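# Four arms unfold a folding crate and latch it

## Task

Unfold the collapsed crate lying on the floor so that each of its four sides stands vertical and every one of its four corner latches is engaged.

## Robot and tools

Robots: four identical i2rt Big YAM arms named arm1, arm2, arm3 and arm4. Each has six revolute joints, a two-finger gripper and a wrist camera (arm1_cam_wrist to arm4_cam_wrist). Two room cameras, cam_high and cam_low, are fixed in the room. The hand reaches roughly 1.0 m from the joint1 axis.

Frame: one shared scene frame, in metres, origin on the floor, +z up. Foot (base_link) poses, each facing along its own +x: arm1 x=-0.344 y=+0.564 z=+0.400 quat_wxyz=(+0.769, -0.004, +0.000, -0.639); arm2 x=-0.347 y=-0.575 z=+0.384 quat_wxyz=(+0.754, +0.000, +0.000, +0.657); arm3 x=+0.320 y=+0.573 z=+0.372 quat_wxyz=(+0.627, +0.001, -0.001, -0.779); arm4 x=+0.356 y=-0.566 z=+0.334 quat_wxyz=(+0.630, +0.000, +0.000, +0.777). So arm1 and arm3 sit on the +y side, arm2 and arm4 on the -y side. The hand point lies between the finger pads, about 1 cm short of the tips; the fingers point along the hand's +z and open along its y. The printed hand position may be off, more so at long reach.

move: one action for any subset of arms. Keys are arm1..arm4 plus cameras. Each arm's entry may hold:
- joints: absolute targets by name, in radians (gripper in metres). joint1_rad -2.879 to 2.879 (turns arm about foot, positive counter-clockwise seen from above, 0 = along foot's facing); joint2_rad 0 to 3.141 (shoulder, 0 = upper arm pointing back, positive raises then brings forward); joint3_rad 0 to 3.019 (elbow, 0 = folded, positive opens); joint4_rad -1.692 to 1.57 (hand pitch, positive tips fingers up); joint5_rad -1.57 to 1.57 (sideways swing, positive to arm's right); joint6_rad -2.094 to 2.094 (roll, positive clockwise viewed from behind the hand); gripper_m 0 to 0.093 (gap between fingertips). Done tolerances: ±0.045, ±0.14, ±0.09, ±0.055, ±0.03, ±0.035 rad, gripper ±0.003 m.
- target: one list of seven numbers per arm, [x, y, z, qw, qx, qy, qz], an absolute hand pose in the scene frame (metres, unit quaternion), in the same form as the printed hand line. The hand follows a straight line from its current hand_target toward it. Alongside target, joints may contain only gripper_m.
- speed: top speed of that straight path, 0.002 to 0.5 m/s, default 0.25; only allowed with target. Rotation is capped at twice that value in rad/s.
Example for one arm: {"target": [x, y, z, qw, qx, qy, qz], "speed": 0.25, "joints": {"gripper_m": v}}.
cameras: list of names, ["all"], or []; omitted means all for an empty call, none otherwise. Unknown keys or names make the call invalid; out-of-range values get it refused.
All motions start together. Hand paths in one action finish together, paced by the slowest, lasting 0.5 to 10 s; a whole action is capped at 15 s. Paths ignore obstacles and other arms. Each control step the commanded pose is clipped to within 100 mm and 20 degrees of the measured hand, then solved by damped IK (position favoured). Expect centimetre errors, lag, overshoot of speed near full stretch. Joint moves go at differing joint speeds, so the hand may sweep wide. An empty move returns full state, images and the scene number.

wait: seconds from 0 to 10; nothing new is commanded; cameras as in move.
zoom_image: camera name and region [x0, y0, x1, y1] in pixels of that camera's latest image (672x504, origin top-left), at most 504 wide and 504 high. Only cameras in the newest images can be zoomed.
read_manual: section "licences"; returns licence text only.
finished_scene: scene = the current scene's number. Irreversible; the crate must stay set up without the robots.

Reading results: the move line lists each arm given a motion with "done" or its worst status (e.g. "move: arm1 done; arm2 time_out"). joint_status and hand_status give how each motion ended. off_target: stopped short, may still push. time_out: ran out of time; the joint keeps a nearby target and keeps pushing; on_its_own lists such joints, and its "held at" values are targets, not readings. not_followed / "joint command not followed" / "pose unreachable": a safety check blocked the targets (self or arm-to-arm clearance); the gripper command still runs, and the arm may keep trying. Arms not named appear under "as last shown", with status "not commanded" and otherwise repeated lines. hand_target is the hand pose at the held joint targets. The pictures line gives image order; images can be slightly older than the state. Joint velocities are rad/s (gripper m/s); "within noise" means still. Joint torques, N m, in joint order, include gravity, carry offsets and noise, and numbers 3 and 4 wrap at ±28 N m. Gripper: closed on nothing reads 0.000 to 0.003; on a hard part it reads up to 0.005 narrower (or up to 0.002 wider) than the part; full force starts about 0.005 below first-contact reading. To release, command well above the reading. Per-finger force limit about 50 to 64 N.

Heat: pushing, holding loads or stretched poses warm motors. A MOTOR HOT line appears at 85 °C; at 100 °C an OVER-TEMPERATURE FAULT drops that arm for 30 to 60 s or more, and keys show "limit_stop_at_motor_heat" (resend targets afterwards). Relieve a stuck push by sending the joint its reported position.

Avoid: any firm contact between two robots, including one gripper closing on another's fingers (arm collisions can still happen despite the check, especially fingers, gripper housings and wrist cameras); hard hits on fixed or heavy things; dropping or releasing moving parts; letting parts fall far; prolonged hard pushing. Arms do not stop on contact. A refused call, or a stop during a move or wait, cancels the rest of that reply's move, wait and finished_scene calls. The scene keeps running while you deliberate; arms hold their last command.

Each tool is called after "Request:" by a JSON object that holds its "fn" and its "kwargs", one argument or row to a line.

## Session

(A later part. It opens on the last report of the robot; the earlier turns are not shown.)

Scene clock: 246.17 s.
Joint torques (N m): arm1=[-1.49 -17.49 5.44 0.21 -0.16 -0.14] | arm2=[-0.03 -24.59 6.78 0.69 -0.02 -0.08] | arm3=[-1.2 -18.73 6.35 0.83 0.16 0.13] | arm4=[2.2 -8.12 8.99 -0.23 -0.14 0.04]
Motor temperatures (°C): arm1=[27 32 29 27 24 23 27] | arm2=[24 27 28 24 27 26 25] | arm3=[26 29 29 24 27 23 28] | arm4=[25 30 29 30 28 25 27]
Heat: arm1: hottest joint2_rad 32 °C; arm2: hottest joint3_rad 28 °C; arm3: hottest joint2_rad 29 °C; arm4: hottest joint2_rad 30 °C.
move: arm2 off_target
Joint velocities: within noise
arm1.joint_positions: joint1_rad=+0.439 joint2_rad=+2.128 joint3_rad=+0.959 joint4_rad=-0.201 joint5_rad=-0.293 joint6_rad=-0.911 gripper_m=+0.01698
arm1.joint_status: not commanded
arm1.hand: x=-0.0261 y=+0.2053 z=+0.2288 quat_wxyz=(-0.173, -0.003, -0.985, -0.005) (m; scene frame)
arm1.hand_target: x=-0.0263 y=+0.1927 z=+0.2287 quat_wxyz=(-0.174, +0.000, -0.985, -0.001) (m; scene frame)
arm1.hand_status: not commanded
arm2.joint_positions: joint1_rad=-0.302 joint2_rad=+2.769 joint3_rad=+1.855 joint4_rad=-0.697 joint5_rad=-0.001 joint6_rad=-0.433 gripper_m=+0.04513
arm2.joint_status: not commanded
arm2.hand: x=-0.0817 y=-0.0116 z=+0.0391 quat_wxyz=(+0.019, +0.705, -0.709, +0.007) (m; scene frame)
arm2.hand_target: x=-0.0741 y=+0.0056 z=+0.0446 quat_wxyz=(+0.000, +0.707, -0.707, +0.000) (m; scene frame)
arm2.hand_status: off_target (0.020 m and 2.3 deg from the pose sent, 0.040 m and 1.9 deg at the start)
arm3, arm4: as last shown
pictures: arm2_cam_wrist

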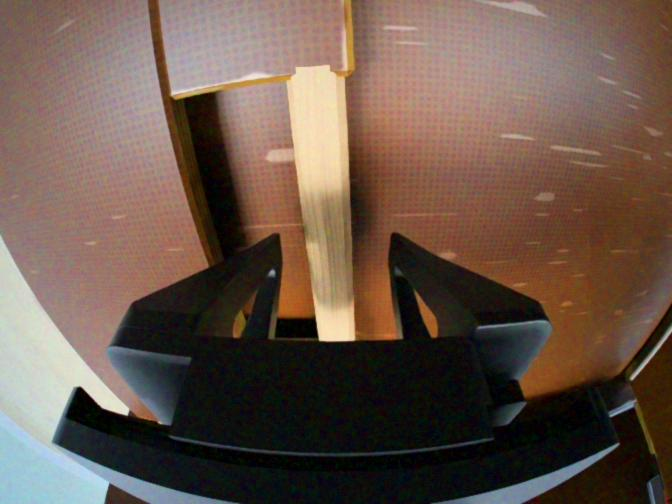

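Request:
{"fn": "move", "kwargs": {
  "arm2": {"target":[-0.076,0.006,0.030,0,0.7071,-0.7071,0],"speed":0.06}
}}

Request:
{"fn": "move", "kwargs": {
  "arm2": {"joints":{"gripper_m":0.013}},
  "cameras": ["arm2_cam_wrist"]
}}

Request:
{"fn": "move", "kwargs": {
  "arm2": {"target":[-0.078,0.006,0.085,0,0.7071,-0.7071,0],"speed":0.08,"joints":{"gripper_m":0.013}},
  "cameras": ["arm2_cam_wrist"]
}}

Scene clock: 248.60 s.
Joint torques (N m): arm1=[-1.38 -17.32 5.55 0.35 -0.15 -0.11] | arm2=[0.26 -24.12 6.99 0.69 -0.03 -0.05] | arm3=[-1.61 -19.02 6.23 0.73 0.16 0.16] | arm4=[2.2 -8.12 8.99 -0.23 -0.14 0.04]
Motor temperatures (°C): arm1=[27 31 29 27 24 23 27] | arm2=[24 27 28 24 27 26 25] | arm3=[26 29 29 24 27 23 28] | arm4=[25 30 29 30 28 25 27]
Heat: arm1: hottest joint2_rad 31 °C; arm2: hottest joint3_rad 28 °C; arm3: hottest joint2_rad 29 °C; arm4: hottest joint2_rad 30 °C.
move: arm2 off_target
Joint velocities: within noise
arm1, arm3, arm4: as last shown
arm2.joint_positions: joint1_rad=-0.302 joint2_rad=+2.794 joint3_rad=+1.875 joint4_rad=-0.688 joint5_rad=-0.001 joint6_rad=-0.433 gripper_m=+0.04513
arm2.joint_status: not commanded
arm2.hand: x=-0.0811 y=-0.0103 z=+0.0287 quat_wxyz=(+0.017, +0.705, -0.709, +0.006) (m; scene frame)
arm2.hand_target: x=-0.0763 y=+0.0054 z=+0.0306 quat_wxyz=(+0.000, +0.707, -0.707, +0.000) (m; scene frame)
arm2.hand_status: off_target (0.017 m and 2.0 deg from the pose sent, 0.021 m and 2.3 deg at the start)
pictures: none

Scene clock: 249.37 s.
Joint torques (N m): arm1=[-1.44 -17.49 5.44 0.32 -0.15 -0.11] | arm2=[0.26 -24.18 6.84 0.69 0.04 0.14] | arm3=[-1.9 -18.9 6.3 0.79 0.14 0.17] | arm4=[2.2 -8.12 8.99 -0.21 -0.14 0.04]
Motor temperatures (°C): arm1=[27 31 29 27 24 23 27] | arm2=[24 27 28 24 27 26 25] | arm3=[26 29 29 24 27 23 28] | arm4=[25 30 29 30 28 25 27]
Heat: arm1: hottest joint2_rad 31 °C; arm2: hottest joint3_rad 28 °C; arm3: hottest joint2_rad 29 °C; arm4: hottest joint2_rad 30 °C.
move: arm2 off_target
Joint velocities: within noise
arm1, arm3, arm4: as last shown
arm2.joint_positions: joint1_rad=-0.299 joint2_rad=+2.794 joint3_rad=+1.875 joint4_rad=-0.688 joint5_rad=-0.009 joint6_rad=-0.460 gripper_m=+0.01764
arm2.joint_status: gripper_m off_target (ended at +0.01766, target +0.01300)
arm2.hand: x=-0.0841 y=-0.0089 z=+0.0287 quat_wxyz=(+0.018, +0.715, -0.699, +0.002) (m; scene frame)
arm2.hand_target: x=-0.0789 y=+0.0068 z=+0.0306 quat_wxyz=(+0.001, +0.711, -0.703, -0.003) (m; scene frame)
arm2.hand_status: not commanded
pictures: arm2_cam_wrist

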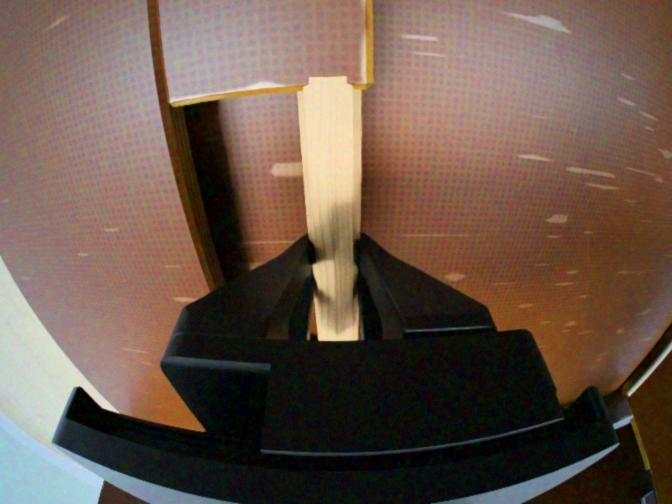

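Scene clock: 250.60 s.
Joint torques (N m): arm1=[-1.67 -17.67 5.63 0.29 -0.15 -0.09] | arm2=[-0.03 -30.27 3.96 -0.57 -0.32 0.28] | arm3=[-1.26 -18.67 6.31 0.96 0.15 0.18] | arm4=[2.2 -8.18 8.99 -0.21 -0.14 0.04]
Motor temperatures (°C): arm1=[27 31 29 27 24 23 27] | arm2=[24 27 28 24 27 26 25] | arm3=[26 29 29 24 27 23 28] | arm4=[25 30 29 30 28 25 27]
Heat: arm1: hottest joint2_rad 31 °C; arm2: hottest joint3_rad 28 °C; arm3: hottest joint2_rad 29 °C; arm4: hottest joint2_rad 30 °C.
move: arm2 off_target
Joint velocities: within noise
arm1, arm4: as last shown
arm2.joint_positions: joint1_rad=-0.293 joint2_rad=+2.753 joint3_rad=+1.832 joint4_rad=-0.679 joint5_rad=+0.013 joint6_rad=-0.460 gripper_m=+0.01764
arm2.joint_status: gripper_m off_target (ended at +0.01764, target +0.01300)
arm2.hand: x=-0.0848 y=-0.0103 z=+0.0440 quat_wxyz=(+0.011, +0.718, -0.696, +0.011) (m; scene frame)
arm2.hand_target: x=-0.0783 y=+0.0082 z=+0.0825 quat_wxyz=(-0.004, +0.709, -0.706, +0.002) (m; scene frame)
arm2.hand_status: off_target (0.045 m and 2.5 deg from the pose sent, 0.059 m and 2.5 deg at the start)
arm3.joint_positions: joint1_rad=+0.095 joint2_rad=+2.219 joint3_rad=+1.504 joint4_rad=-0.874 joint5_rad=+0.009 joint6_rad=-0.140 gripper_m=+0.01616
arm3.joint_status: not commanded
arm3.hand: x=+0.2479 y=-0.0106 z=+0.2644 quat_wxyz=(+0.008, -0.700, -0.714, -0.005) (m; scene frame)
arm3.hand_target: x=+0.2417 y=-0.0176 z=+0.2640 quat_wxyz=(+0.003, -0.707, -0.708, +0.002) (m; scene frame)
arm3.hand_status: not commanded
pictures: arm2_cam_wrist

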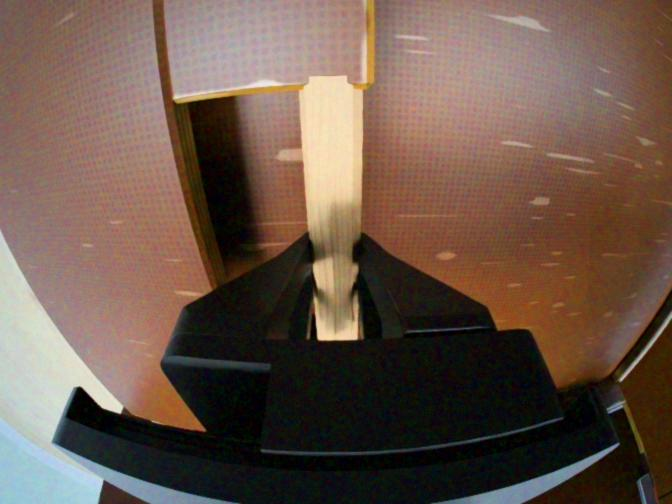

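Request:
{"fn": "move", "kwargs": {
  "arm2": {"target":[-0.098,0.007,0.158,0,0.7071,-0.7071,0],"speed":0.09,"joints":{"gripper_m":0.013}}
}}

Request:
{"fn": "move", "kwargs": {
  "arm2": {"target":[-0.152,0.006,0.220,0,0.7071,-0.7071,0],"speed":0.09,"joints":{"gripper_m":0.013}},
  "cameras": ["arm2_cam_wrist","cam_high"]
}}

Scene clock: 254.23 s.
Joint torques (N m): arm1=[-1.55 -17.38 5.46 0.38 -0.16 -0.08] | arm2=[0.26 -30.15 4.63 -0.9 -0.62 0.5] | arm3=[-1.61 -18.84 6.38 0.83 0.13 0.15] | arm4=[2.2 -8.12 9.01 -0.21 -0.14 0.04]
Motor temperatures (°C): arm1=[27 31 29 27 24 23 27] | arm2=[24 28 28 24 27 26 25] | arm3=[26 29 29 24 27 23 28] | arm4=[25 30 29 30 28 25 27]
Heat: arm1: hottest joint2_rad 31 °C; arm2: hottest joint2_rad 28 °C; arm3: hottest joint2_rad 29 °C; arm4: hottest joint2_rad 30 °C.
move: arm2 off_target
Joint velocities: within noise
arm1, arm3, arm4: as last shown
arm2.joint_positions: joint1_rad=-0.270 joint2_rad=+2.591 joint3_rad=+1.717 joint4_rad=-0.732 joint5_rad=+0.013 joint6_rad=-0.450 gripper_m=+0.01683
arm2.joint_status: gripper_m off_target (ended at +0.01683, target +0.01300)
arm2.hand: x=-0.1003 y=-0.0100 z=+0.1143 quat_wxyz=(+0.014, +0.722, -0.691, +0.012) (m; scene frame)
arm2.hand_target: x=-0.0977 y=+0.0082 z=+0.1565 quat_wxyz=(-0.001, +0.708, -0.706, -0.001) (m; scene frame)
arm2.hand_status: off_target (0.047 m and 3.3 deg from the pose sent, 0.116 m and 2.5 deg at the start)
pictures: none

Scene clock: 255.77 s.
Joint torques (N m): arm1=[-1.9 -17.85 5.6 0.34 -0.14 -0.1] | arm2=[1.2 -29.39 4.72 -1.13 -0.98 0.56] | arm3=[-1.49 -18.73 6.37 0.9 0.17 0.19] | arm4=[2.2 -8.12 9.01 -0.23 -0.14 0.04]
Motor temperatures (°C): arm1=[27 31 29 27 24 23 27] | arm2=[24 28 27 24 27 26 25] | arm3=[26 29 29 24 27 23 28] | arm4=[25 30 29 30 28 25 27]
Heat: arm1: hottest joint2_rad 31 °C; arm2: hottest joint2_rad 28 °C; arm3: hottest joint2_rad 29 °C; arm4: hottest joint2_rad 30 °C.
move: arm2 off_target
Joint velocities: within noise
arm1, arm3: as last shown
arm2.joint_positions: joint1_rad=-0.213 joint2_rad=+2.437 joint3_rad=+1.594 joint4_rad=-0.760 joint5_rad=+0.022 joint6_rad=-0.375 gripper_m=+0.01683
arm2.joint_status: gripper_m off_target (ended at +0.01683, target +0.01300)
arm2.hand: x=-0.1366 y=-0.0120 z=+0.1759 quat_wxyz=(+0.009, +0.716, -0.698, +0.017) (m; scene frame)
arm2.hand_target: x=-0.1449 y=+0.0034 z=+0.2176 quat_wxyz=(+0.000, +0.703, -0.711, +0.000) (m; scene frame)
arm2.hand_status: off_target (0.050 m and 2.6 deg from the pose sent, 0.119 m and 3.3 deg at the start)
arm4.joint_positions: joint1_rad=+0.344 joint2_rad=+1.289 joint3_rad=+1.010 joint4_rad=-1.192 joint5_rad=+0.000 joint6_rad=-0.746 gripper_m=+0.04496
arm4.joint_status: not commanded
arm4.hand: x=+0.1604 y=-0.2476 z=+0.4958 quat_wxyz=(-0.039, +0.989, -0.136, -0.032) (m; scene frame)
arm4.hand_target: x=+0.1614 y=-0.2534 z=+0.4877 quat_wxyz=(-0.027, +0.991, -0.130, -0.022) (m; scene frame)
arm4.hand_status: not commanded
pictures: arm2_cam_wrist, cam_high

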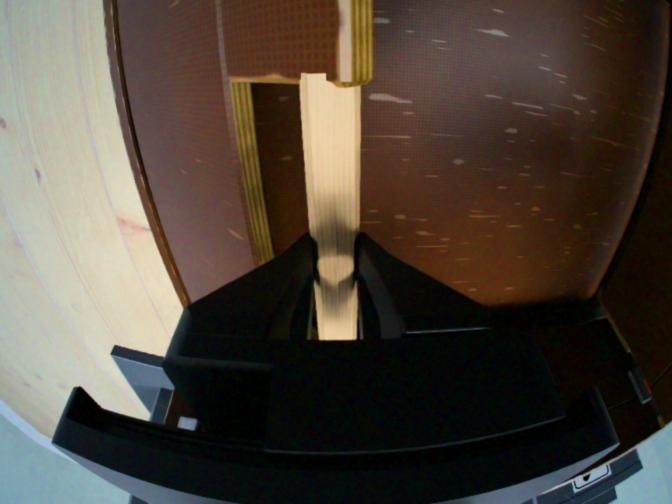

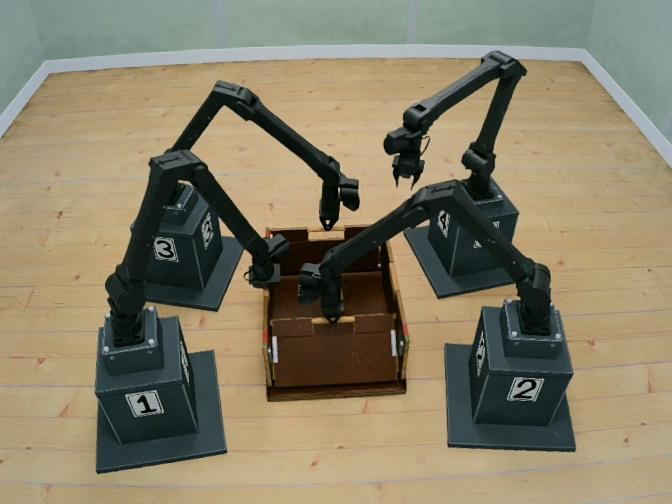

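Request:
{"fn": "move", "kwargs": {
  "arm2": {"target":[-0.214,0.006,0.266,0,0.7071,-0.7071,0],"speed":0.09,"joints":{"gripper_m":0.013}}
}}

Request:
{"fn": "move", "kwargs": {
  "arm2": {"target":[-0.28,0.006,0.282,0,0.7071,-0.7071,0],"speed":0.08,"joints":{"gripper_m":0.013}},
  "cameras": ["arm2_cam_wrist","cam_high","cam_low"]
}}

Request:
{"fn": "zoom_image", "kwargs": {
  "camera": "cam_high",
  "region": [230, 210, 430, 420]
}}

Scene clock: 259.23 s.
Joint torques (N m): arm1=[-1.73 -17.55 5.53 0.31 -0.17 -0.07] | arm2=[1.49 -27.22 5.63 -0.29 -1.05 0.46] | arm3=[-0.91 -18.84 6.28 0.94 0.14 0.14] | arm4=[2.2 -8.12 8.99 -0.23 -0.14 0.04]
Motor temperatures (°C): arm1=[27 31 29 27 24 23 27] | arm2=[24 28 27 24 27 26 25] | arm3=[26 29 30 24 27 23 28] | arm4=[25 30 29 30 28 25 27]
Heat: arm1: hottest joint2_rad 31 °C; arm2: hottest joint2_rad 28 °C; arm3: hottest joint3_rad 30 °C; arm4: hottest joint2_rad 30 °C.
move: arm2 off_target
Joint velocities: within noise
arm1, arm3, arm4: as last shown
arm2.joint_positions: joint1_rad=-0.106 joint2_rad=+2.306 joint3_rad=+1.512 joint4_rad=-0.834 joint5_rad=+0.024 joint6_rad=-0.269 gripper_m=+0.01672
arm2.joint_status: gripper_m off_target (ended at +0.01671, target +0.01300)
arm2.hand: x=-0.2030 y=-0.0134 z=+0.2301 quat_wxyz=(+0.018, +0.717, -0.697, +0.025) (m; scene frame)
arm2.hand_target: x=-0.2137 y=+0.0051 z=+0.2650 quat_wxyz=(+0.003, +0.708, -0.706, +0.001) (m; scene frame)
arm2.hand_status: off_target (0.042 m and 3.9 deg from the pose sent, 0.120 m and 2.6 deg at the start)
pictures: none

Scene clock: 260.67 s.
Joint torques (N m): arm1=[-1.55 -17.67 5.59 0.38 -0.21 -0.11] | arm2=[3.66 -26.29 5.83 -0.08 -1.32 0.53] | arm3=[-1.14 -18.67 6.24 0.92 0.15 0.18] | arm4=[2.2 -8.12 8.99 -0.23 -0.14 0.04]
Motor temperatures (°C): arm1=[27 31 29 27 24 23 27] | arm2=[24 28 27 24 27 26 25] | arm3=[26 29 30 24 27 23 28] | arm4=[25 30 29 30 28 25 27]
Heat: arm1: hottest joint2_rad 31 °C; arm2: hottest joint2_rad 28 °C; arm3: hottest joint3_rad 30 °C; arm4: hottest joint2_rad 30 °C.
move: arm2 off_target
Joint velocities: within noise
arm1, arm3, arm4: as last shown
arm2.joint_positions: joint1_rad=-0.020 joint2_rad=+2.251 joint3_rad=+1.463 joint4_rad=-0.841 joint5_rad=+0.031 joint6_rad=-0.167 gripper_m=+0.01663
arm2.joint_status: gripper_m off_target (ended at +0.01663, target +0.01300)
arm2.hand: x=-0.2523 y=-0.0154 z=+0.2482 quat_wxyz=(+0.014, +0.711, -0.703, +0.030) (m; scene frame)
arm2.hand_target: x=-0.2794 y=+0.0049 z=+0.2805 quat_wxyz=(+0.001, +0.708, -0.706, +0.001) (m; scene frame)
arm2.hand_status: off_target (0.049 m and 3.9 deg from the pose sent, 0.095 m and 3.9 deg at the start)
pictures: arm2_cam_wrist, cam_high, cam_low

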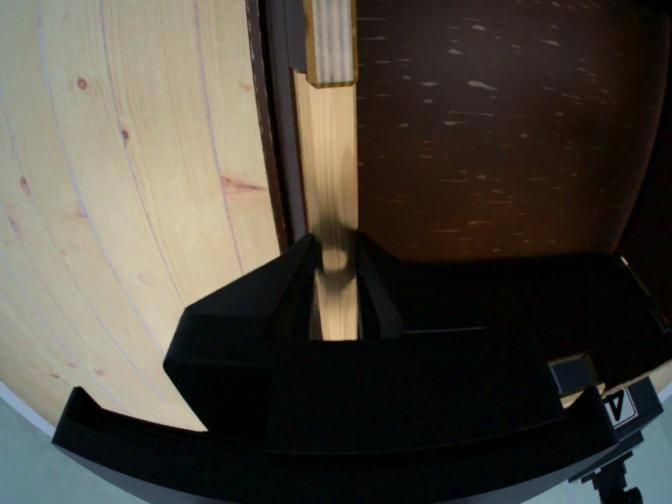

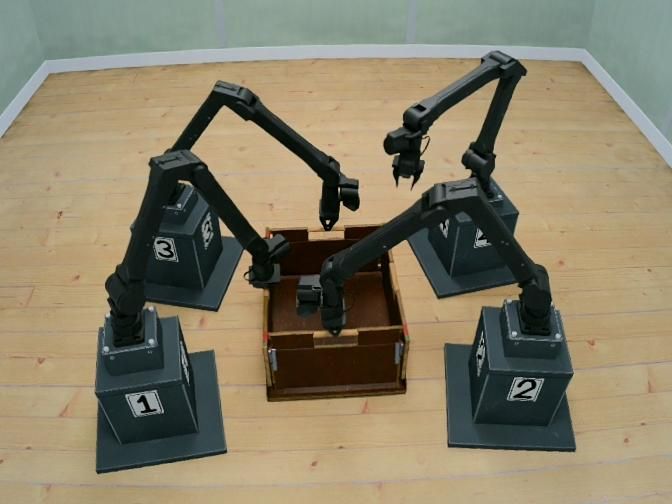

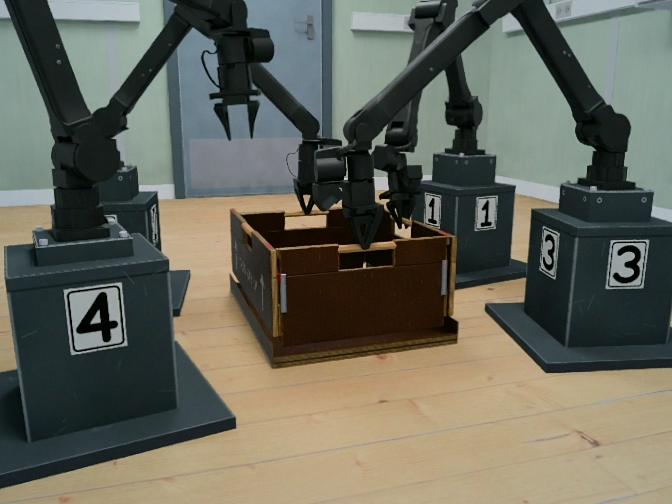

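Scaled by 2.400 from the camera's 672x504 image, which has a finer 960x720 frame.

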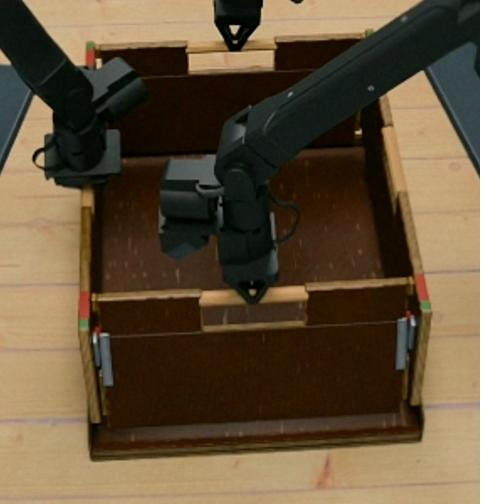

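Request:
{"fn": "move", "kwargs": {
  "arm2": {"target":[-0.345,0.006,0.28,0,0.7071,-0.7071,0],"speed":0.06,"joints":{"gripper_m":0.013}}
}}

Request:
{"fn": "move", "kwargs": {
  "arm2": {"target":[-0.385,0.006,0.276,0,0.7071,-0.7071,0],"speed":0.04,"joints":{"gripper_m":0.013}},
  "cameras": ["arm2_cam_wrist","cam_high","cam_low"]
}}

Request:
{"fn": "zoom_image", "kwargs": {
  "camera": "cam_high",
  "region": [230, 210, 430, 420]
}}

Scene clock: 263.43 s.
Joint torques (N m): arm1=[-1.14 -17.44 5.48 0.24 -0.14 -0.12] | arm2=[5.77 -24.76 6.23 0.49 -1.97 0.48] | arm3=[-1.26 -18.43 6.27 0.92 0.17 0.17] | arm4=[2.26 -8.12 9.01 -0.23 -0.14 0.04]
Motor temperatures (°C): arm1=[27 31 29 27 24 23 27] | arm2=[24 28 27 24 28 26 25] | arm3=[26 29 30 24 27 23 28] | arm4=[25 30 29 30 28 25 27]
Heat: arm1: hottest joint2_rad 31 °C; arm2: hottest joint2_rad 28 °C; arm3: hottest joint3_rad 30 °C; arm4: hottest joint2_rad 30 °C.
move: arm2 off_target
Joint velocities: within noise
arm1.joint_positions: joint1_rad=+0.439 joint2_rad=+2.128 joint3_rad=+0.959 joint4_rad=-0.201 joint5_rad=-0.293 joint6_rad=-0.911 gripper_m=+0.01698
arm1.joint_status: not commanded
arm1.hand: x=-0.0261 y=+0.2053 z=+0.2288 quat_wxyz=(-0.173, -0.003, -0.985, -0.005) (m; scene frame)
arm1.hand_target: x=-0.0263 y=+0.1929 z=+0.2287 quat_wxyz=(-0.174, +0.000, -0.985, -0.001) (m; scene frame)
arm1.hand_status: not commanded
arm2.joint_positions: joint1_rad=+0.066 joint2_rad=+2.228 joint3_rad=+1.440 joint4_rad=-0.846 joint5_rad=+0.045 joint6_rad=-0.053 gripper_m=+0.01652
arm2.joint_status: gripper_m off_target (ended at +0.01651, target +0.01300)
arm2.hand: x=-0.2988 y=-0.0166 z=+0.2550 quat_wxyz=(+0.008, +0.701, -0.712, +0.038) (m; scene frame)
arm2.hand_target: x=-0.3434 y=+0.0044 z=+0.2798 quat_wxyz=(+0.001, +0.708, -0.706, +0.000) (m; scene frame)
arm2.hand_status: off_target (0.057 m and 4.6 deg from the pose sent, 0.100 m and 3.9 deg at the start)
arm3, arm4: as last shown
arm3.hand_target: x=+0.2417 y=-0.0176 z=+0.2640 quat_wxyz=(+0.003, -0.707, -0.707, +0.002) (m; scene frame)
pictures: none

Scene clock: 264.97 s.
Joint torques (N m): arm1=[-1.38 -17.73 5.46 0.38 -0.14 -0.15] | arm2=[10.93 -24.41 5.67 0.79 -2.57 0.8] | arm3=[-1.2 -18.61 6.37 0.81 0.14 0.16] | arm4=[2.2 -8.12 9.01 -0.23 -0.14 0.04]
Motor temperatures (°C): arm1=[27 31 30 27 24 23 27] | arm2=[24 28 27 24 28 26 25] | arm3=[26 29 30 24 27 23 29] | arm4=[25 30 29 30 28 25 27]
Heat: arm1: hottest joint2_rad 31 °C; arm2: hottest joint2_rad 28 °C; arm3: hottest joint3_rad 30 °C; arm4: hottest joint2_rad 30 °C.
move: arm2 off_target
Joint velocities: within noise
arm1, arm3, arm4: as last shown
arm2.joint_positions: joint1_rad=+0.072 joint2_rad=+2.228 joint3_rad=+1.438 joint4_rad=-0.844 joint5_rad=+0.057 joint6_rad=-0.018 gripper_m=+0.01652
arm2.joint_status: gripper_m off_target (ended at +0.01652, target +0.01300)
arm2.hand: x=-0.3001 y=-0.0168 z=+0.2547 quat_wxyz=(+0.003, +0.690, -0.722, +0.043) (m; scene frame)
arm2.hand_target: x=-0.3807 y=+0.0001 z=+0.2751 quat_wxyz=(+0.003, +0.709, -0.706, +0.001) (m; scene frame)
arm2.hand_status: off_target (0.090 m and 5.5 deg from the pose sent, 0.092 m and 4.6 deg at the start)
pictures: arm2_cam_wrist, cam_high, cam_low

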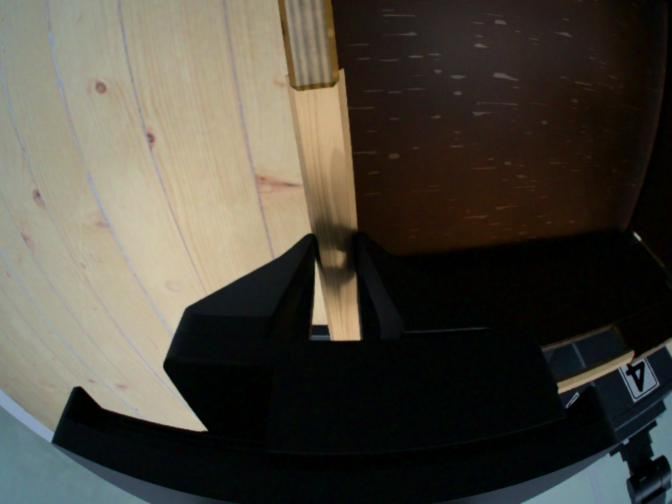

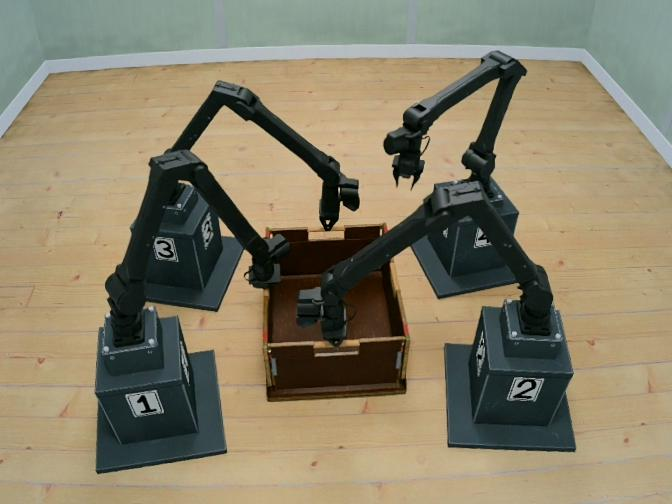

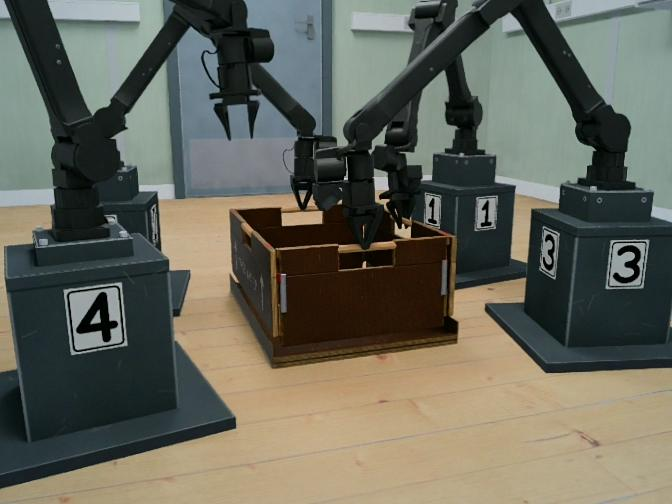

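Scaled by 2.400 from the camera's 672x504 image, which has a finer 960x720 frame.

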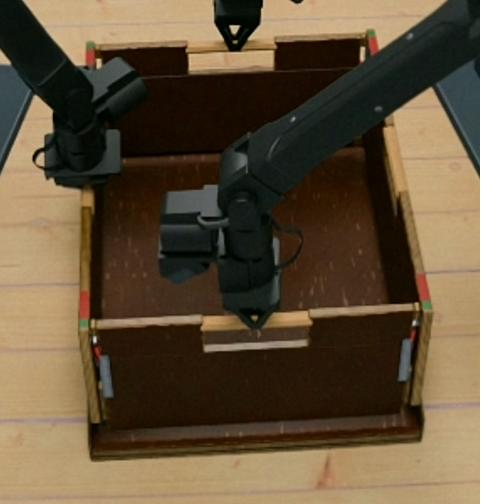

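Request:
{"fn": "move", "kwargs": {
  "arm2": {"target":[-0.27,0.004,0.262,0,0.7071,-0.7071,0],"speed":0.06,"joints":{"gripper_m":0.013}},
  "cameras": ["cam_high","cam_low"]
}}

Request:
{"fn": "zoom_image", "kwargs": {
  "camera": "cam_high",
  "region": [250, 310, 310, 400]
}}

Request:
{"fn": "zoom_image", "kwargs": {
  "camera": "cam_high",
  "region": [370, 310, 430, 400]
}}

Scene clock: 269.07 s.
Joint torques (N m): arm1=[-1.44 -17.61 5.48 0.32 -0.13 -0.14] | arm2=[-2.43 -21.48 7.42 1.17 -0.02 -0.1] | arm3=[-1.14 -18.9 6.28 0.83 0.14 0.17] | arm4=[2.2 -8.12 8.99 -0.23 -0.14 0.04]
Motor temperatures (°C): arm1=[27 31 30 27 24 23 27] | arm2=[24 29 27 24 29 26 25] | arm3=[26 29 30 24 27 23 29] | arm4=[25 29 29 30 28 25 27]
Heat: arm1: hottest joint2_rad 31 °C; arm2: hottest joint2_rad 29 °C; arm3: hottest joint3_rad 30 °C; arm4: hottest joint4_rad 30 °C.
move: arm2 off_target
Joint velocities: within noise
arm1, arm4: as last shown
arm2.joint_positions: joint1_rad=+0.041 joint2_rad=+2.225 joint3_rad=+1.433 joint4_rad=-0.835 joint5_rad=-0.009 joint6_rad=-0.119 gripper_m=+0.01609
arm2.joint_status: gripper_m off_target (ended at +0.01610, target +0.01300)
arm2.hand: x=-0.2943 y=-0.0167 z=+0.2548 quat_wxyz=(+0.024, +0.715, -0.698, +0.014) (m; scene frame)
arm2.hand_target: x=-0.2772 y=+0.0043 z=+0.2626 quat_wxyz=(+0.002, +0.710, -0.705, -0.004) (m; scene frame)
arm2.hand_status: off_target (0.033 m and 3.5 deg from the pose sent, 0.037 m and 5.5 deg at the start)
arm3.joint_positions: joint1_rad=+0.095 joint2_rad=+2.219 joint3_rad=+1.504 joint4_rad=-0.874 joint5_rad=+0.011 joint6_rad=-0.140 gripper_m=+0.01616
arm3.joint_status: not commanded
arm3.hand: x=+0.2477 y=-0.0106 z=+0.2644 quat_wxyz=(+0.009, -0.700, -0.714, -0.005) (m; scene frame)
arm3.hand_target: x=+0.2414 y=-0.0175 z=+0.2640 quat_wxyz=(+0.004, -0.707, -0.707, +0.003) (m; scene frame)
arm3.hand_status: not commanded
pictures: cam_high, cam_low

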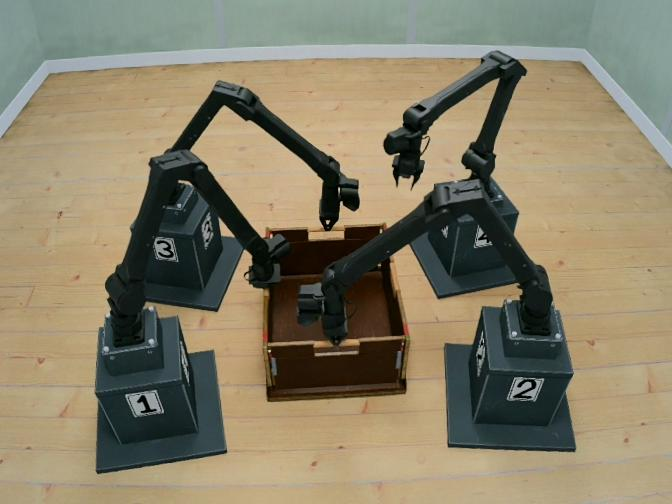

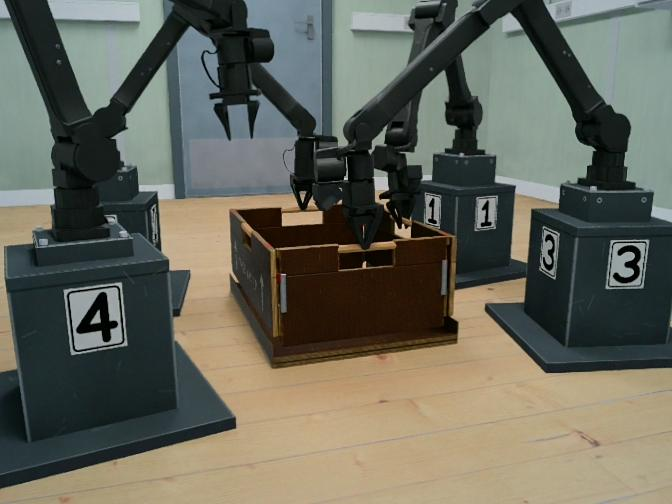

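Scaled by 5.600 from the camera's 672x504 image, which has a finer 960x720 frame.

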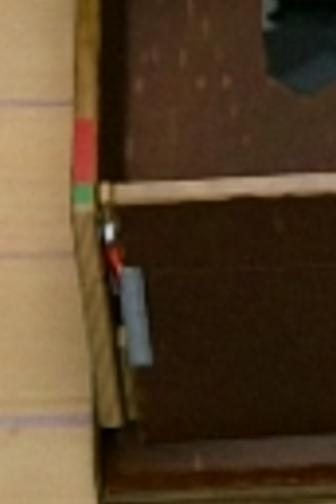

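Scaled by 5.600 from the camera's 672x504 image, which has a finer 960x720 frame.

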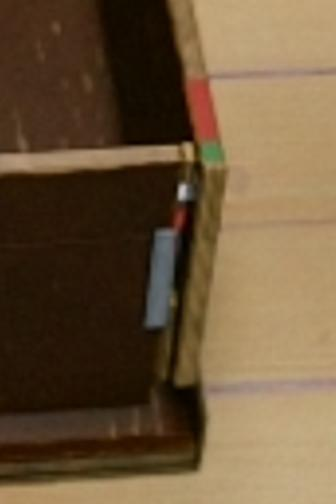

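Request:
{"fn": "move", "kwargs": {
  "arm2": {"target":[-0.235,0.004,0.258,0,0.7071,-0.7071,0],"speed":0.06,"joints":{"gripper_m":0.013}},
  "cameras": ["cam_high","cam_low"]
}}

Request:
{"fn": "zoom_image", "kwargs": {
  "camera": "cam_high",
  "region": [230, 210, 430, 420]
}}

Request:
{"fn": "zoom_image", "kwargs": {
  "camera": "cam_low",
  "region": [220, 190, 480, 380]
}}

Scene clock: 271.57 s.
Joint torques (N m): arm1=[-1.85 -17.79 5.55 0.17 -0.16 -0.12] | arm2=[-7.65 -20.48 8.14 1.1 1.13 -0.36] | arm3=[-1.38 -18.67 6.35 0.8 0.15 0.17] | arm4=[2.2 -8.12 9.01 -0.23 -0.14 0.04]
Motor temperatures (°C): arm1=[27 31 30 27 24 23 27] | arm2=[24 29 27 24 29 26 25] | arm3=[26 29 30 24 27 23 29] | arm4=[25 29 29 30 28 25 27]
Heat: arm1: hottest joint2_rad 31 °C; arm2: hottest joint2_rad 29 °C; arm3: hottest joint3_rad 30 °C; arm4: hottest joint4_rad 30 °C.
move: arm2 off_target
Joint velocities: within noise
arm1, arm3, arm4: as last shown
arm2.joint_positions: joint1_rad=+0.034 joint2_rad=+2.225 joint3_rad=+1.433 joint4_rad=-0.835 joint5_rad=-0.027 joint6_rad=-0.150 gripper_m=+0.01600
arm2.joint_status: gripper_m off_target (ended at +0.01600, target +0.01300)
arm2.hand: x=-0.2932 y=-0.0168 z=+0.2548 quat_wxyz=(+0.030, +0.723, -0.690, +0.007) (m; scene frame)
arm2.hand_target: x=-0.2370 y=+0.0002 z=+0.2594 quat_wxyz=(+0.000, +0.704, -0.710, +0.001) (m; scene frame)
arm2.hand_status: off_target (0.062 m and 4.4 deg from the pose sent, 0.063 m and 3.5 deg at the start)
pictures: cam_high, cam_low

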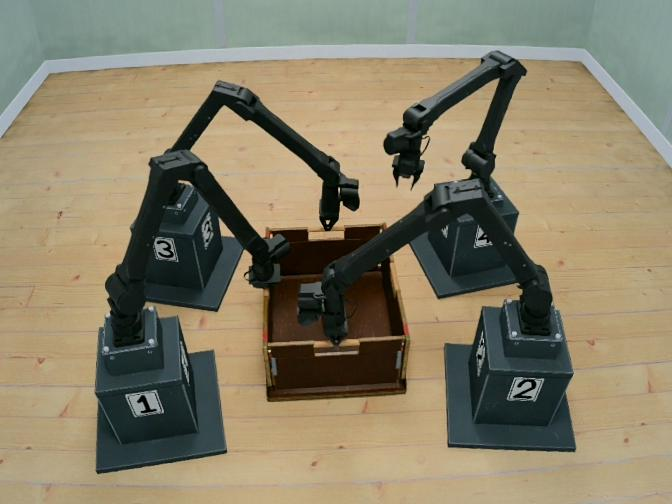

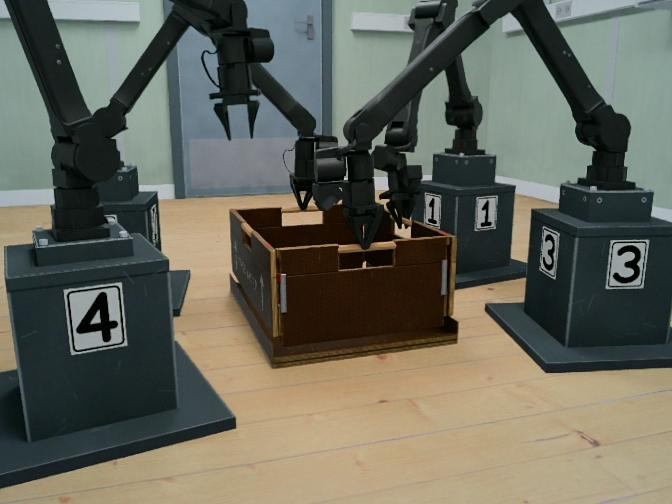

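Scaled by 2.400 from the camera's 672x504 image, which has a finer 960x720 frame.

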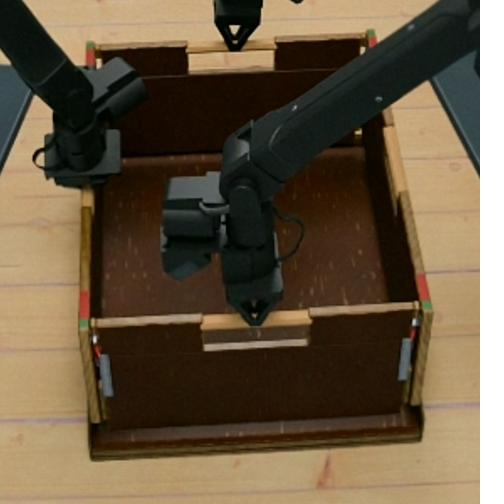

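Scaled by 1.938 from the camera's 672x504 image, which has a finer 960x720 frame.

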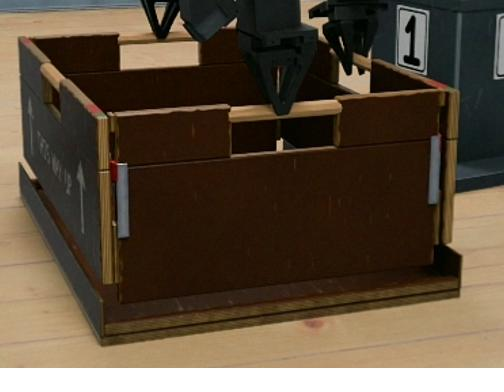

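Request:
{"fn": "move", "kwargs": {
  "arm2": {"target":[-0.287,0.002,0.258,0,0.7071,-0.7071,0],"speed":0.06,"joints":{"gripper_m":0.013}},
  "arm1": {"target":[-0.03,0.204,0.228,0.1736,0,0.9848,0],"speed":0.04,"joints":{"gripper_m":0.013}}
}}

Request:
{"fn": "move", "kwargs": {
  "arm2": {"joints":{"gripper_m":0.045}},
  "arm3": {"joints":{"gripper_m":0.045}},
  "arm1": {"joints":{"gripper_m":0.045}},
  "cameras": ["arm1_cam_wrist","arm2_cam_wrist","arm3_cam_wrist"]
}}

Scene clock: 275.03 s.
Joint torques (N m): arm1=[-1.26 -18.08 3.06 1.37 -0.02 0] | arm2=[-0.79 -21.36 6.53 1.62 0.37 0.08] | arm3=[-1.61 -18.96 6.41 0.84 0.16 0.19] | arm4=[2.2 -8.12 8.99 -0.21 -0.14 0.04]
Motor temperatures (°C): arm1=[27 31 30 27 24 23 27] | arm2=[24 29 27 24 28 26 25] | arm3=[26 29 30 24 27 23 29] | arm4=[25 29 29 30 28 25 27]
Heat: arm1: hottest joint2_rad 31 °C; arm2: hottest joint2_rad 29 °C; arm3: hottest joint3_rad 30 °C; arm4: hottest joint4_rad 30 °C.
move: arm1 off_target; arm2 off_target
Joint velocities: within noise
arm1.joint_positions: joint1_rad=+0.439 joint2_rad=+2.128 joint3_rad=+0.957 joint4_rad=-0.196 joint5_rad=-0.293 joint6_rad=-0.911 gripper_m=+0.01698
arm1.joint_status: gripper_m off_target (ended at +0.01698, target +0.01300)
arm1.hand: x=-0.0260 y=+0.2052 z=+0.2287 quat_wxyz=(-0.174, -0.002, -0.985, -0.003) (m; scene frame)
arm1.hand_target: x=-0.0299 y=+0.2040 z=+0.2280 quat_wxyz=(-0.174, +0.000, -0.985, +0.000) (m; scene frame)
arm1.hand_status: done (0.004 m and 0.5 deg from the pose sent, 0.004 m and 0.6 deg at the start)
arm2.joint_positions: joint1_rad=+0.041 joint2_rad=+2.225 joint3_rad=+1.433 joint4_rad=-0.835 joint5_rad=-0.010 joint6_rad=-0.122 gripper_m=+0.01600
arm2.joint_status: all done
arm2.hand: x=-0.2946 y=-0.0167 z=+0.2548 quat_wxyz=(+0.024, +0.716, -0.697, +0.014) (m; scene frame)
arm2.hand_target: x=-0.2869 y=+0.0015 z=+0.2584 quat_wxyz=(+0.000, +0.710, -0.704, +0.000) (m; scene frame)
arm2.hand_status: off_target (0.020 m and 3.6 deg from the pose sent, 0.020 m and 4.4 deg at the start)
arm3, arm4: as last shown
pictures: none

Scene clock: 275.77 s.
Joint torques (N m): arm1=[-0.79 -18.26 3.1 1.43 -0.08 -0.02] | arm2=[-0.79 -20.84 6.56 0.7 0.11 0.07] | arm3=[-0.97 -18.9 6.28 0.85 0.13 0.17] | arm4=[2.2 -8.12 9.01 -0.21 -0.14 0.04]
Motor temperatures (°C): arm1=[27 31 30 27 24 23 27] | arm2=[24 29 27 24 28 26 25] | arm3=[26 29 30 24 27 23 29] | arm4=[25 29 29 30 28 25 27]
Heat: arm1: hottest joint2_rad 31 °C; arm2: hottest joint2_rad 29 °C; arm3: hottest joint3_rad 30 °C; arm4: hottest joint4_rad 30 °C.
move: arm1 done; arm2 done; arm3 done
Joint velocities: within noise
arm1.joint_positions: joint1_rad=+0.439 joint2_rad=+2.128 joint3_rad=+0.957 joint4_rad=-0.196 joint5_rad=-0.293 joint6_rad=-0.911 gripper_m=+0.04495
arm1.joint_status: all done
arm1.hand: x=-0.0260 y=+0.2052 z=+0.2287 quat_wxyz=(-0.174, -0.002, -0.985, -0.003) (m; scene frame)
arm1.hand_target: x=-0.0299 y=+0.2040 z=+0.2280 quat_wxyz=(-0.174, +0.000, -0.985, +0.000) (m; scene frame)
arm1.hand_status: not commanded
arm2.joint_positions: joint1_rad=+0.030 joint2_rad=+2.225 joint3_rad=+1.433 joint4_rad=-0.809 joint5_rad=+0.005 joint6_rad=-0.119 gripper_m=+0.04487
arm2.joint_status: all done
arm2.hand: x=-0.2853 y=-0.0112 z=+0.2545 quat_wxyz=(+0.010, +0.712, -0.702, +0.011) (m; scene frame)
arm2.hand_target: x=-0.2798 y=+0.0009 z=+0.2587 quat_wxyz=(-0.003, +0.707, -0.708, +0.003) (m; scene frame)
arm2.hand_status: not commanded
arm3.joint_positions: joint1_rad=+0.085 joint2_rad=+2.219 joint3_rad=+1.504 joint4_rad=-0.874 joint5_rad=+0.011 joint6_rad=-0.140 gripper_m=+0.04489
arm3.joint_status: all done
arm3.hand: x=+0.2414 y=-0.0098 z=+0.2644 quat_wxyz=(+0.009, -0.704, -0.710, -0.005) (m; scene frame)
arm3.hand_target: x=+0.2357 y=-0.0165 z=+0.2640 quat_wxyz=(+0.004, -0.710, -0.704, +0.002) (m; scene frame)
arm3.hand_status: not commanded
arm4.joint_positions: joint1_rad=+0.344 joint2_rad=+1.289 joint3_rad=+1.010 joint4_rad=-1.192 joint5_rad=+0.000 joint6_rad=-0.746 gripper_m=+0.04496
arm4.joint_status: not commanded
arm4.hand: x=+0.1604 y=-0.2476 z=+0.4958 quat_wxyz=(-0.039, +0.989, -0.136, -0.032) (m; scene frame)
arm4.hand_target: x=+0.1614 y=-0.2534 z=+0.4877 quat_wxyz=(-0.027, +0.991, -0.130, -0.022) (m; scene frame)
arm4.hand_status: not commanded
pictures: arm1_cam_wrist, arm2_cam_wrist, arm3_cam_wrist

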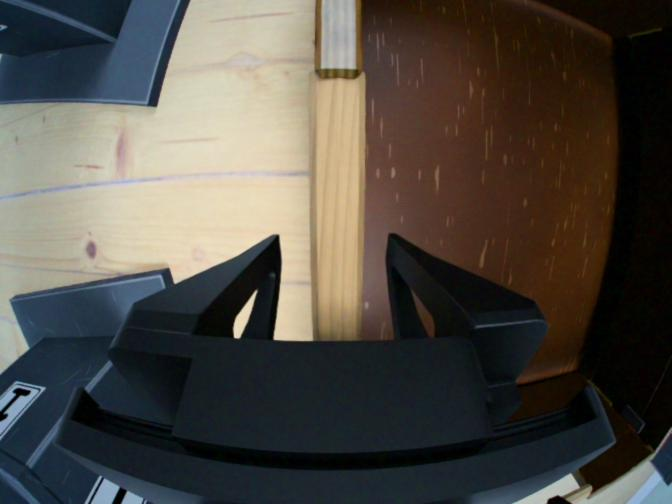

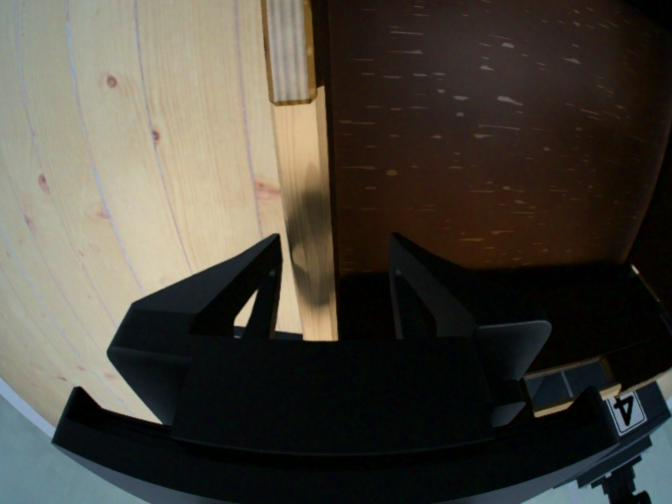

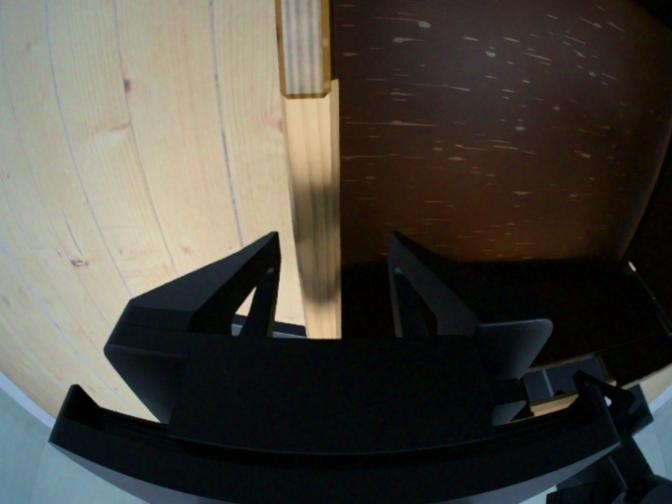

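Request:
{"fn": "move", "kwargs": {
  "arm1": {"target":[-0.03,0.202,0.37,0,0,1,0],"speed":0.1},
  "arm2": {"target":[-0.287,0.004,0.37,0,0.7071,-0.7071,0],"speed":0.1},
  "arm3": {"target":[0.246,-0.018,0.37,0,0.7071,0.7071,0],"speed":0.1},
  "cameras": ["all"]
}}

Request:
{"fn": "zoom_image", "kwargs": {
  "camera": "cam_high",
  "region": [230, 210, 430, 420]
}}

Request:
{"fn": "zoom_image", "kwargs": {
  "camera": "cam_low",
  "region": [220, 190, 480, 380]
}}

Scene clock: 279.67 s.
Joint torques (N m): arm1=[0.21 -18.73 8.8 0.27 0.16 0.26] | arm2=[0.26 -23.36 8.61 -0.12 -0.12 0.06] | arm3=[0.09 -19.49 9.36 -0.2 -0.01 0.17] | arm4=[2.2 -8.12 9.01 -0.23 -0.14 0.04]
Motor temperatures (°C): arm1=[27 31 30 27 24 23 27] | arm2=[24 30 27 24 28 26 25] | arm3=[26 29 30 24 27 23 28] | arm4=[25 29 29 30 28 25 27]
Heat: arm1: hottest joint2_rad 31 °C; arm2: hottest joint2_rad 30 °C; arm3: hottest joint3_rad 30 °C; arm4: hottest joint4_rad 30 °C.
move: arm1 off_target; arm2 off_target; arm3 off_target
Joint velocities: within noise
arm1.joint_positions: joint1_rad=+0.519 joint2_rad=+1.870 joint3_rad=+1.088 joint4_rad=-0.827 joint5_rad=-0.009 joint6_rad=-0.883 gripper_m=+0.04497
arm1.joint_status: not commanded
arm1.hand: x=-0.0462 y=+0.2143 z=+0.3555 quat_wxyz=(+0.012, +0.008, -1.000, -0.015) (m; scene frame)
arm1.hand_target: x=-0.0296 y=+0.2016 z=+0.3701 quat_wxyz=(+0.000, +0.006, -1.000, +0.001) (m; scene frame)
arm1.hand_status: off_target (0.025 m and 2.4 deg from the pose sent, 0.141 m and 20.0 deg at the start)
arm2.joint_positions: joint1_rad=+0.030 joint2_rad=+2.082 joint3_rad=+1.458 joint4_rad=-1.007 joint5_rad=+0.001 joint6_rad=-0.111 gripper_m=+0.04489
arm2.joint_status: not commanded
arm2.hand: x=-0.2868 y=-0.0169 z=+0.3411 quat_wxyz=(+0.023, +0.709, -0.705, +0.019) (m; scene frame)
arm2.hand_target: x=-0.2872 y=+0.0036 z=+0.3696 quat_wxyz=(+0.001, +0.707, -0.707, +0.000) (m; scene frame)
arm2.hand_status: off_target (0.036 m and 3.5 deg from the pose sent, 0.117 m and 1.9 deg at the start)
arm3.joint_positions: joint1_rad=+0.085 joint2_rad=+2.079 joint3_rad=+1.518 joint4_rad=-1.054 joint5_rad=+0.005 joint6_rad=-0.140 gripper_m=+0.04491
arm3.joint_status: not commanded
arm3.hand: x=+0.2436 y=+0.0007 z=+0.3484 quat_wxyz=(+0.014, -0.704, -0.710, -0.017) (m; scene frame)
arm3.hand_target: x=+0.2461 y=-0.0183 z=+0.3693 quat_wxyz=(-0.001, -0.705, -0.709, +0.000) (m; scene frame)
arm3.hand_status: off_target (0.029 m and 2.6 deg from the pose sent, 0.106 m and 1.3 deg at the start)
arm4: as last shown
pictures: arm1_cam_wrist, arm2_cam_wrist, arm3_cam_wrist, arm4_cam_wrist, cam_high, cam_low

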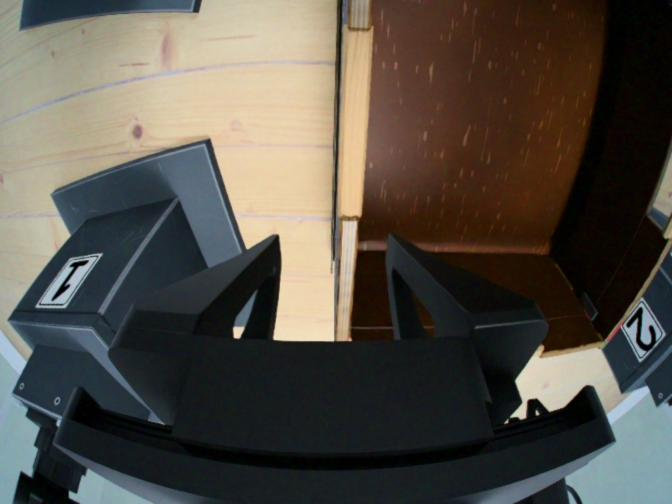

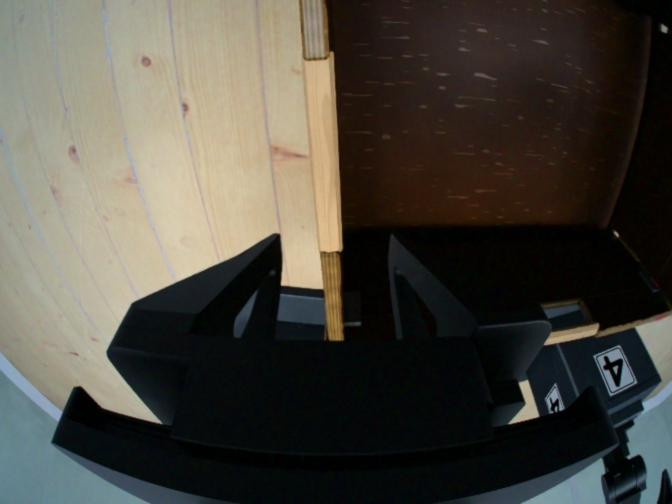

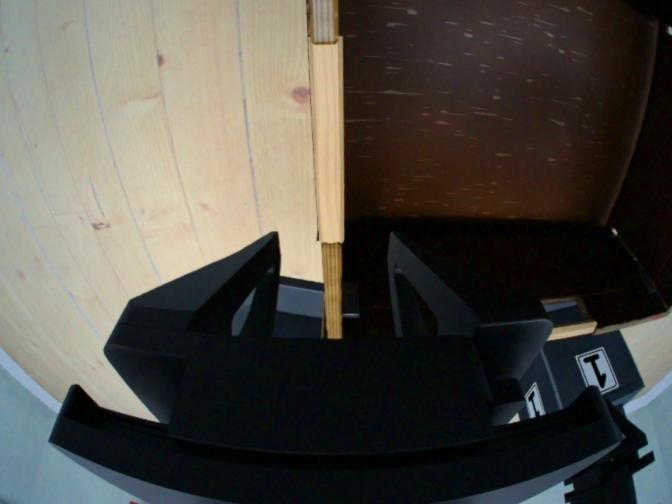

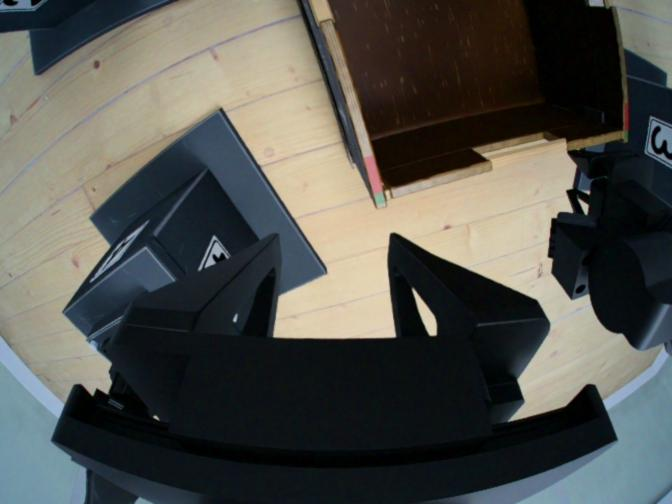

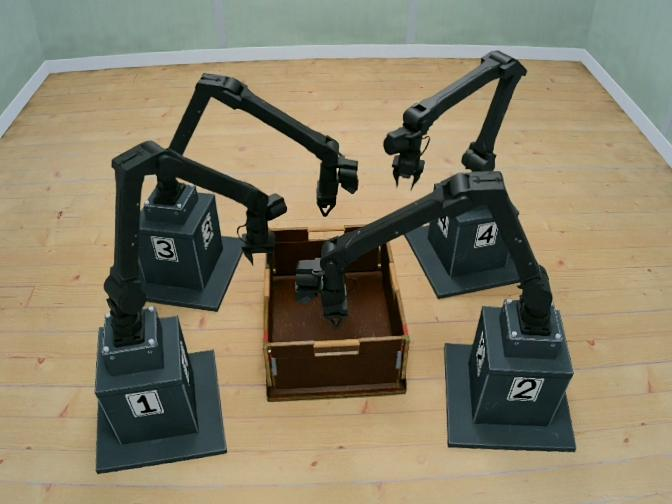

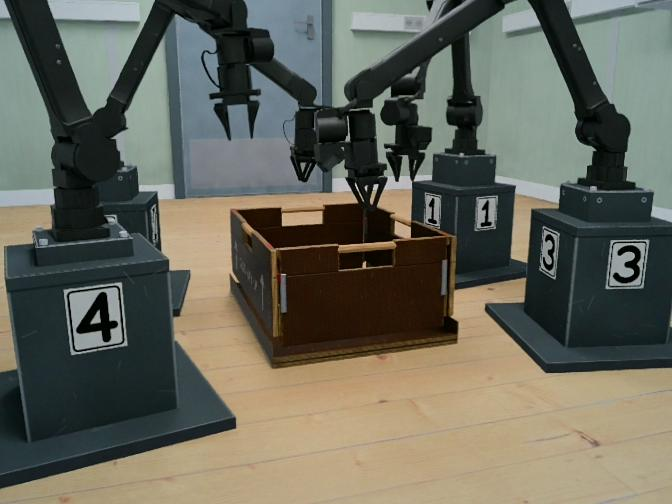

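Scaled by 2.400 from the camera's 672x504 image, which has a finer 960x720 frame.

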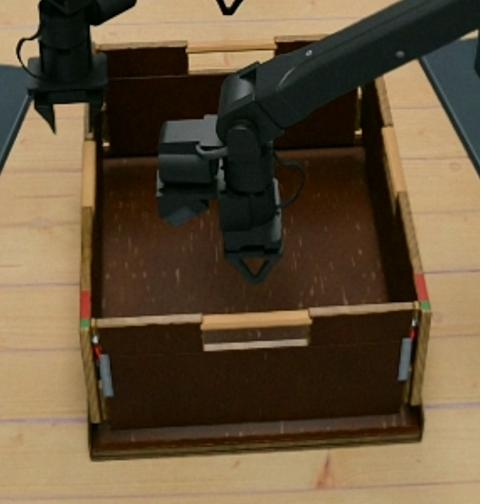

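Scaled by 1.938 from the camera's 672x504 image, which has a finer 960x720 frame.

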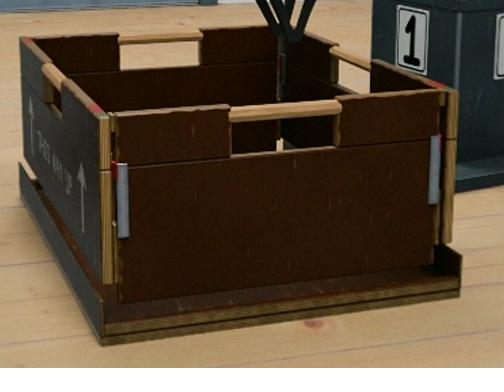

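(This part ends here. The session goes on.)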